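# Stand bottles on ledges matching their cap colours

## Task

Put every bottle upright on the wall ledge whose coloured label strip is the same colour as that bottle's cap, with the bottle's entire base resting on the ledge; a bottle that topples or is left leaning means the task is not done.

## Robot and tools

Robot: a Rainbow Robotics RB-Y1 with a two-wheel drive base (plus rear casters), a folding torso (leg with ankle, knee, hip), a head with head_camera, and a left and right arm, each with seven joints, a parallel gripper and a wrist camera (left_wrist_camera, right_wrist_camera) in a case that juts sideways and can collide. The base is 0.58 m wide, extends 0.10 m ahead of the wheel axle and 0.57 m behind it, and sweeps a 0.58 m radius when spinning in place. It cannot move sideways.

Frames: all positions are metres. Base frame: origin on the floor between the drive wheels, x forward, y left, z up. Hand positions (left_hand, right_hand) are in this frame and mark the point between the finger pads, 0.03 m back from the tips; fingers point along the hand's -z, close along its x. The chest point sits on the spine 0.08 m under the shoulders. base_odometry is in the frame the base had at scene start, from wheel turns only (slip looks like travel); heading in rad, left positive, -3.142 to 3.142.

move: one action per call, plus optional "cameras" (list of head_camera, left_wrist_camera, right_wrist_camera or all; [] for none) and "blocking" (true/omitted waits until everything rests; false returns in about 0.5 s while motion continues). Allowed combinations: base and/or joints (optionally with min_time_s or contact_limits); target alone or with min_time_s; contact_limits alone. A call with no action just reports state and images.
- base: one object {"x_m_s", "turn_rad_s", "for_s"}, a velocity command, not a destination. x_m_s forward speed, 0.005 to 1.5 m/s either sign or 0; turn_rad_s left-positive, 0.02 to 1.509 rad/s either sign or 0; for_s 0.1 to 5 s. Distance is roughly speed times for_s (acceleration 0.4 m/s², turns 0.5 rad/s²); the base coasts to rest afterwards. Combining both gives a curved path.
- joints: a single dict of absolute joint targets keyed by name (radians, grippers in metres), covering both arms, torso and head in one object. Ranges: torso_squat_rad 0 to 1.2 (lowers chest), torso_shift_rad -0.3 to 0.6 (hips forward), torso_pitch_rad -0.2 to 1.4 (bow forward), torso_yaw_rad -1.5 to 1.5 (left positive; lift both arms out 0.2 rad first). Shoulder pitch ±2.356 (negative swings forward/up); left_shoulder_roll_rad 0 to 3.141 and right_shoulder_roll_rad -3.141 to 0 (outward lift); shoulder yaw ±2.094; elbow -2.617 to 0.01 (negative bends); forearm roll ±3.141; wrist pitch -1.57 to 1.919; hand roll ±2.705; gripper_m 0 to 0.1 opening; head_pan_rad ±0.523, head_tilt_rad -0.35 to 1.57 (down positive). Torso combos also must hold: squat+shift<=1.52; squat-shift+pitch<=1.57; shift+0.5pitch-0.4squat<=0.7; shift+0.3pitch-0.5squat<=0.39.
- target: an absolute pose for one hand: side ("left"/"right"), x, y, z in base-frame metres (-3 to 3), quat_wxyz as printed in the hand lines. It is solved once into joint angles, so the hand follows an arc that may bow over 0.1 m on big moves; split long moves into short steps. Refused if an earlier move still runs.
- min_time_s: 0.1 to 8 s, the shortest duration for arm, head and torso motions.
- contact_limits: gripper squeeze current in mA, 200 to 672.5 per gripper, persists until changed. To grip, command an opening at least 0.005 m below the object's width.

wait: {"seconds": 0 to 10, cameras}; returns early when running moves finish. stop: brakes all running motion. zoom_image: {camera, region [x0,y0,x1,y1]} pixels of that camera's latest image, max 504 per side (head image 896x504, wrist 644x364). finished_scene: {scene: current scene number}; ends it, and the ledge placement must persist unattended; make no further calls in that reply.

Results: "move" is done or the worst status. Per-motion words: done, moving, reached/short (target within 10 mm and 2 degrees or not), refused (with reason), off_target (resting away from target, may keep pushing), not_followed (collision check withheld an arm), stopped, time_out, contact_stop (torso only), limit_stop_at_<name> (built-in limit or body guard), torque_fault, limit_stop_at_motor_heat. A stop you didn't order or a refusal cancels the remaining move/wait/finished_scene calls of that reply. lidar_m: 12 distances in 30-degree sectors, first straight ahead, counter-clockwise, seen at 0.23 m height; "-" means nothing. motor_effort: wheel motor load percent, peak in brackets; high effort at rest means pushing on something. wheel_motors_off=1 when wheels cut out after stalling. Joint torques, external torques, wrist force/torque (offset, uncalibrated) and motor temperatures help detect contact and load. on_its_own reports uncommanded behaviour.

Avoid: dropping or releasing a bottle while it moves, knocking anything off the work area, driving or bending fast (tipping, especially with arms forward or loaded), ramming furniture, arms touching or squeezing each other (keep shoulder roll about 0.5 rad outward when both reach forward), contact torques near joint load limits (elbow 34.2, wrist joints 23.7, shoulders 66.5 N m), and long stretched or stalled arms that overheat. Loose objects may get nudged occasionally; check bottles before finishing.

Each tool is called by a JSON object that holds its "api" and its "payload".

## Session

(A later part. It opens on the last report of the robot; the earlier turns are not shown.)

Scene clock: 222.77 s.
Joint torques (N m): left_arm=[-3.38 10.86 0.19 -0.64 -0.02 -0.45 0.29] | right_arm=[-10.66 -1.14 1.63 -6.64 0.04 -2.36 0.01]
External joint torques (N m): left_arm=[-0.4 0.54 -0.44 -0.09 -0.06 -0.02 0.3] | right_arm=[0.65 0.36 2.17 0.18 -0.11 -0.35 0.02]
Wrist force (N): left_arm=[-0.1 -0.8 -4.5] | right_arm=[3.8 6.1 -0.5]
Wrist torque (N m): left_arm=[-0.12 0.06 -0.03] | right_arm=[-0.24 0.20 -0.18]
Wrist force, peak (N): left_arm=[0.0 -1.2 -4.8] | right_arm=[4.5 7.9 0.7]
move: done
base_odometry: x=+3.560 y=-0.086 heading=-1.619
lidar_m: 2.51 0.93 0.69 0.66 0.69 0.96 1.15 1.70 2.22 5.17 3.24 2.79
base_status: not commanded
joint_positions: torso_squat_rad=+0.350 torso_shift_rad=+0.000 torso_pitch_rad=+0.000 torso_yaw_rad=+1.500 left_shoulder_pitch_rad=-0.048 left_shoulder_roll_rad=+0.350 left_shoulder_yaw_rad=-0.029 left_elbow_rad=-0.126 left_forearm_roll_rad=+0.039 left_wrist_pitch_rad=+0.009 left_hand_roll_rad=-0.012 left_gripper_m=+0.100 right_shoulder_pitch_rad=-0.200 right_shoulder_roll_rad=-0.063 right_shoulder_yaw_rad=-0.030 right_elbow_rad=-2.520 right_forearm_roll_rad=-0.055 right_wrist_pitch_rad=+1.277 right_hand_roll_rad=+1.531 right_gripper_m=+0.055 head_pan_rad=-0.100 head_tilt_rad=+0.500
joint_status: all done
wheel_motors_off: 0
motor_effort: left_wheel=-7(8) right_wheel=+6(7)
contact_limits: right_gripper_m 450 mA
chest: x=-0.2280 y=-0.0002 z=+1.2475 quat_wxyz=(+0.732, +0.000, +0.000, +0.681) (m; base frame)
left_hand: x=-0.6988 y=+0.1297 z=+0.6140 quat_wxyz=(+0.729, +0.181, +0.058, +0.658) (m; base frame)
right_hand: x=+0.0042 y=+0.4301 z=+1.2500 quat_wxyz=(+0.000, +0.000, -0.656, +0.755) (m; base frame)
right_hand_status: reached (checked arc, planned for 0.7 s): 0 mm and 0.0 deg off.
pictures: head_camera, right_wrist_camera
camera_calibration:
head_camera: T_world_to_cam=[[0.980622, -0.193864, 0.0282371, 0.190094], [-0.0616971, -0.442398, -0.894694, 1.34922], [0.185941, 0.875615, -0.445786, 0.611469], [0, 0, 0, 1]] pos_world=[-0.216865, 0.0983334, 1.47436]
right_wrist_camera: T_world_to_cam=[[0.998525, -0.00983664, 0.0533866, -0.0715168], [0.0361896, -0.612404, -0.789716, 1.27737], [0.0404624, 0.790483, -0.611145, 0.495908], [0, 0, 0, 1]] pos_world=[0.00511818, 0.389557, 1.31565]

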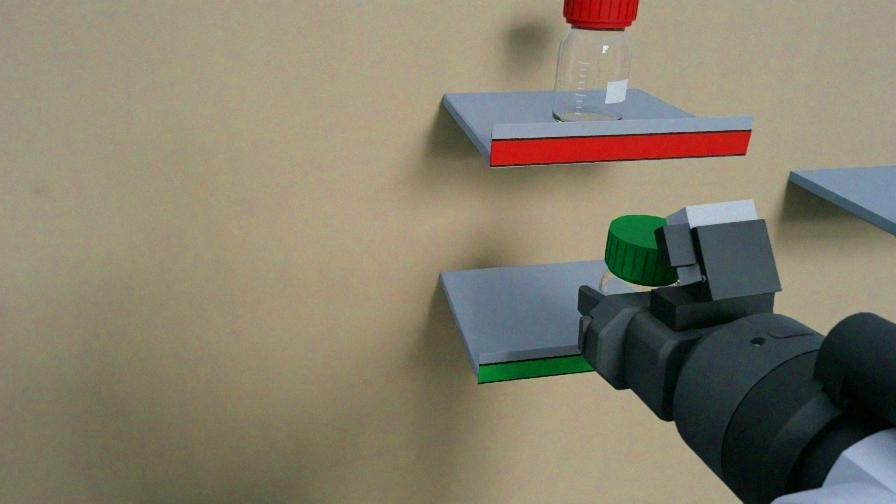

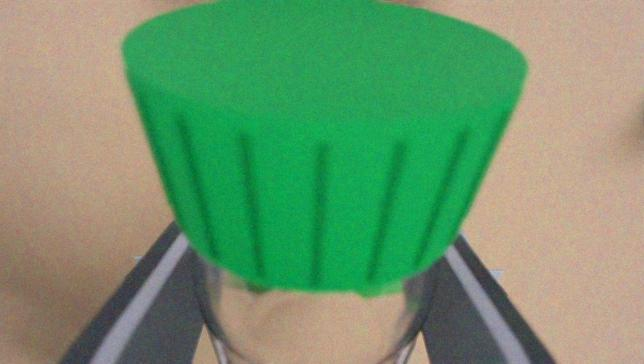

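{"api": "move", "payload": {"target": {"side": "right", "x": 0.004, "y": 0.55, "z": 1.232, "quat_wxyz": [0, 0, 0.65606, -0.75472]}, "min_time_s": 0.8}}

{"api": "move", "payload": {"target": {"side": "right", "x": 0.004, "y": 0.55, "z": 1.206, "quat_wxyz": [0, 0, 0.65606, -0.75472]}, "min_time_s": 0.6}}

{"api": "move", "payload": {"joints": {"right_gripper_m": 0.085}}}

{"api": "move", "payload": {"target": {"side": "right", "x": 0.004, "y": 0.435, "z": 1.213, "quat_wxyz": [0, 0, 0.65606, -0.75472]}, "min_time_s": 0.7, "cameras": ["head_camera", "right_wrist_camera"]}}

Scene clock: 224.60 s.
Joint torques (N m): left_arm=[-3.2 10.94 -0.16 -0.45 -0.17 -0.48 0.26] | right_arm=[-16.84 -3.64 -1.67 -8.12 0.15 -1.78 -0.09]
External joint torques (N m): left_arm=[-0.22 0.62 -0.79 0.1 -0.2 -0.05 0.27] | right_arm=[0.4 -0.61 -0.97 0.57 -0.05 0.23 -0.09]
Wrist force (N): left_arm=[0.2 -0.9 -4.6] | right_arm=[2.7 6.5 -0.2]
Wrist torque (N m): left_arm=[-0.10 0.10 -0.04] | right_arm=[-0.28 0.02 -0.01]
Wrist force, peak (N): left_arm=[0.1 -1.3 -4.8] | right_arm=[3.9 7.4 -1.3]
move: done
base_odometry: x=+3.560 y=-0.086 heading=-1.619
lidar_m: 2.51 0.93 0.69 0.66 0.69 0.96 1.14 1.70 2.21 5.19 3.24 2.78
base_status: not commanded
joint_positions: torso_squat_rad=+0.350 torso_shift_rad=+0.000 torso_pitch_rad=+0.000 torso_yaw_rad=+1.500 left_shoulder_pitch_rad=-0.048 left_shoulder_roll_rad=+0.350 left_shoulder_yaw_rad=-0.029 left_elbow_rad=-0.126 left_forearm_roll_rad=+0.039 left_wrist_pitch_rad=+0.009 left_hand_roll_rad=-0.012 left_gripper_m=+0.100 right_shoulder_pitch_rad=-0.462 right_shoulder_roll_rad=-0.079 right_shoulder_yaw_rad=-0.079 right_elbow_rad=-1.982 right_forearm_roll_rad=-0.040 right_wrist_pitch_rad=+0.992 right_hand_roll_rad=+1.524 right_gripper_m=+0.055 head_pan_rad=-0.100 head_tilt_rad=+0.500
joint_status: all done
wheel_motors_off: 0
motor_effort: left_wheel=-7(8) right_wheel=+6(7)
contact_limits: right_gripper_m 450 mA
chest: x=-0.2280 y=-0.0002 z=+1.2475 quat_wxyz=(+0.732, +0.000, +0.000, +0.681) (m; base frame)
left_hand: x=-0.6988 y=+0.1297 z=+0.6140 quat_wxyz=(+0.729, +0.181, +0.058, +0.658) (m; base frame)
right_hand: x=+0.0038 y=+0.5500 z=+1.2319 quat_wxyz=(+0.000, +0.000, -0.656, +0.755) (m; base frame)
right_hand_status: reached (checked arc, planned for 0.8 s): 0 mm and 0.0 deg off.
pictures: none

Scene clock: 225.57 s.
Joint torques (N m): left_arm=[-3.05 10.81 -0.24 -0.71 -0.18 -0.5 0.2] | right_arm=[-11.77 -0.09 3.88 -3.66 -1.24 0.5 -0.13]
External joint torques (N m): left_arm=[-0.06 0.49 -0.86 -0.15 -0.21 -0.07 0.2] | right_arm=[4.96 2.51 4.52 5.48 -1.44 2.5 -0.13]
Wrist force (N): left_arm=[0.2 -1.1 -4.5] | right_arm=[-2.8 -6.9 5.1]
Wrist torque (N m): left_arm=[-0.10 0.09 -0.02] | right_arm=[-0.32 0.32 0.07]
Wrist force, peak (N): left_arm=[0.1 -1.1 -4.8] | right_arm=[-4.1 -7.5 6.5]
move: done
base_odometry: x=+3.560 y=-0.086 heading=-1.619
lidar_m: 2.50 0.94 0.69 0.66 0.69 0.97 1.15 1.69 2.22 5.18 3.23 2.79
base_status: not commanded
joint_positions: torso_squat_rad=+0.350 torso_shift_rad=+0.000 torso_pitch_rad=+0.000 torso_yaw_rad=+1.500 left_shoulder_pitch_rad=-0.048 left_shoulder_roll_rad=+0.350 left_shoulder_yaw_rad=-0.029 left_elbow_rad=-0.126 left_forearm_roll_rad=+0.039 left_wrist_pitch_rad=+0.009 left_hand_roll_rad=-0.012 left_gripper_m=+0.100 right_shoulder_pitch_rad=-0.402 right_shoulder_roll_rad=-0.068 right_shoulder_yaw_rad=-0.063 right_elbow_rad=-1.961 right_forearm_roll_rad=-0.036 right_wrist_pitch_rad=+0.913 right_hand_roll_rad=+1.531 right_gripper_m=+0.055 head_pan_rad=-0.100 head_tilt_rad=+0.500
joint_status: all done
wheel_motors_off: 0
motor_effort: left_wheel=-7(8) right_wheel=+6(7)
contact_limits: right_gripper_m 450 mA
chest: x=-0.2280 y=-0.0003 z=+1.2475 quat_wxyz=(+0.732, +0.000, +0.000, +0.681) (m; base frame)
left_hand: x=-0.6988 y=+0.1297 z=+0.6140 quat_wxyz=(+0.729, +0.181, +0.058, +0.658) (m; base frame)
right_hand: x=+0.0045 y=+0.5489 z=+1.2077 quat_wxyz=(+0.000, +0.000, -0.656, +0.755) (m; base frame)
right_hand_status: reached (checked arc, planned for 0.6 s): 2 mm and 0.1 deg off.
pictures: none

Scene clock: 226.37 s.
Joint torques (N m): left_arm=[-3.05 11.16 -0.13 -0.67 -0.12 -0.44 0.2] | right_arm=[-14.63 -1.27 1.55 -7.86 0.01 -1.41 -0.23]
External joint torques (N m): left_arm=[-0.07 0.84 -0.75 -0.12 -0.15 -0.02 0.2] | right_arm=[2.08 1.32 2.18 1.27 -0.19 0.59 -0.22]
Wrist force (N): left_arm=[0.2 -0.9 -4.3] | right_arm=[2.7 5.0 0.1]
Wrist torque (N m): left_arm=[-0.13 0.10 -0.01] | right_arm=[-0.28 0.05 -0.19]
Wrist force, peak (N): left_arm=[0.0 -1.0 -4.8] | right_arm=[-1.8 -6.0 4.4]
move: done
base_odometry: x=+3.560 y=-0.086 heading=-1.619
lidar_m: 2.50 0.93 0.69 0.66 0.70 0.96 1.15 1.70 2.22 5.18 3.23 2.79
base_status: not commanded
joint_positions: torso_squat_rad=+0.350 torso_shift_rad=+0.000 torso_pitch_rad=+0.000 torso_yaw_rad=+1.500 left_shoulder_pitch_rad=-0.048 left_shoulder_roll_rad=+0.350 left_shoulder_yaw_rad=-0.029 left_elbow_rad=-0.126 left_forearm_roll_rad=+0.039 left_wrist_pitch_rad=+0.009 left_hand_roll_rad=-0.012 left_gripper_m=+0.100 right_shoulder_pitch_rad=-0.401 right_shoulder_roll_rad=-0.067 right_shoulder_yaw_rad=-0.063 right_elbow_rad=-1.960 right_forearm_roll_rad=-0.036 right_wrist_pitch_rad=+0.913 right_hand_roll_rad=+1.531 right_gripper_m=+0.085 head_pan_rad=-0.100 head_tilt_rad=+0.500
joint_status: all done
wheel_motors_off: 0
motor_effort: left_wheel=-7(8) right_wheel=+5(7)
contact_limits: right_gripper_m 450 mA
chest: x=-0.2280 y=-0.0002 z=+1.2475 quat_wxyz=(+0.732, +0.000, +0.000, +0.681) (m; base frame)
left_hand: x=-0.6988 y=+0.1298 z=+0.6140 quat_wxyz=(+0.729, +0.181, +0.058, +0.658) (m; base frame)
right_hand: x=+0.0042 y=+0.5490 z=+1.2066 quat_wxyz=(+0.000, +0.000, -0.655, +0.756) (m; base frame)
pictures: none

Scene clock: 227.57 s.
Joint torques (N m): left_arm=[-3.3 11.28 0.13 -0.62 -0.12 -0.39 0.21] | right_arm=[-9.8 -0.13 1.62 -7.03 0.01 -1.9 0.12]
External joint torques (N m): left_arm=[-0.31 0.96 -0.49 -0.07 -0.16 0.04 0.22] | right_arm=[0.53 0.63 1.98 1.07 -0.11 0.1 0.12]
Wrist force (N): left_arm=[0.0 -1.0 -4.2] | right_arm=[3.2 4.7 0.5]
Wrist torque (N m): left_arm=[-0.10 0.08 -0.03] | right_arm=[-0.29 0.16 -0.23]
Wrist force, peak (N): left_arm=[0.2 -0.9 -4.8] | right_arm=[3.0 9.3 -1.5]
move: done
base_odometry: x=+3.560 y=-0.086 heading=-1.619
lidar_m: 2.52 0.93 0.69 0.66 0.70 0.97 1.15 1.69 2.22 5.18 3.24 2.78
base_status: not commanded
joint_positions: torso_squat_rad=+0.350 torso_shift_rad=+0.000 torso_pitch_rad=+0.000 torso_yaw_rad=+1.500 left_shoulder_pitch_rad=-0.048 left_shoulder_roll_rad=+0.350 left_shoulder_yaw_rad=-0.029 left_elbow_rad=-0.126 left_forearm_roll_rad=+0.039 left_wrist_pitch_rad=+0.009 left_hand_roll_rad=-0.012 left_gripper_m=+0.100 right_shoulder_pitch_rad=-0.071 right_shoulder_roll_rad=-0.038 right_shoulder_yaw_rad=+0.007 right_elbow_rad=-2.457 right_forearm_roll_rad=-0.053 right_wrist_pitch_rad=+1.092 right_hand_roll_rad=+1.563 right_gripper_m=+0.085 head_pan_rad=-0.100 head_tilt_rad=+0.500
joint_status: all done
wheel_motors_off: 0
motor_effort: left_wheel=-7(8) right_wheel=+7(7)
contact_limits: right_gripper_m 450 mA
chest: x=-0.2280 y=-0.0002 z=+1.2475 quat_wxyz=(+0.732, +0.000, +0.000, +0.681) (m; base frame)
left_hand: x=-0.6987 y=+0.1297 z=+0.6140 quat_wxyz=(+0.729, +0.181, +0.058, +0.658) (m; base frame)
right_hand: x=+0.0042 y=+0.4350 z=+1.2131 quat_wxyz=(+0.000, +0.000, -0.656, +0.755) (m; base frame)
right_hand_status: reached (checked arc, planned for 0.8 s): 0 mm and 0.0 deg off.
pictures: head_camera, right_wrist_camera
camera_calibration:
head_camera: T_world_to_cam=[[0.980621, -0.193873, 0.0282189, 0.190102], [-0.0617171, -0.442394, -0.894695, 1.34917], [0.185941, 0.875615, -0.445786, 0.611556], [0, 0, 0, 1]] pos_world=[-0.216865, 0.0982335, 1.47436]
right_wrist_camera: T_world_to_cam=[[0.998522, -0.00978769, 0.0534653, -0.0695188], [0.0362931, -0.612183, -0.789883, 1.25136], [0.0404617, 0.790655, -0.610923, 0.469135], [0, 0, 0, 1]] pos_world=[0.0050182, 0.394458, 1.27875]

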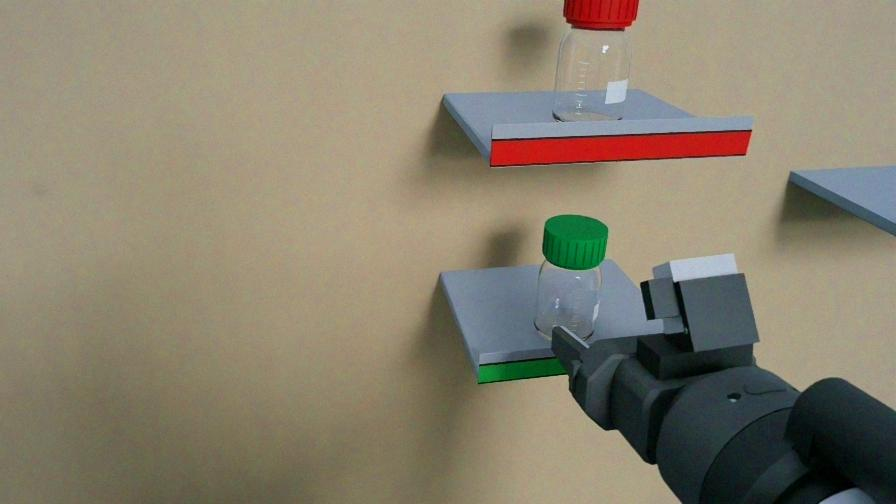

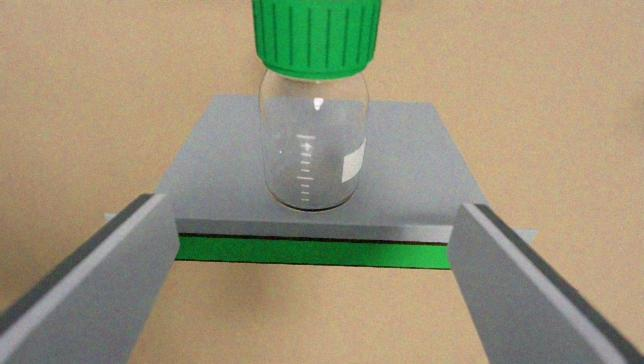

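{"api": "finished_scene", "payload": {"scene": 1}}

The scene is finished: the task was done.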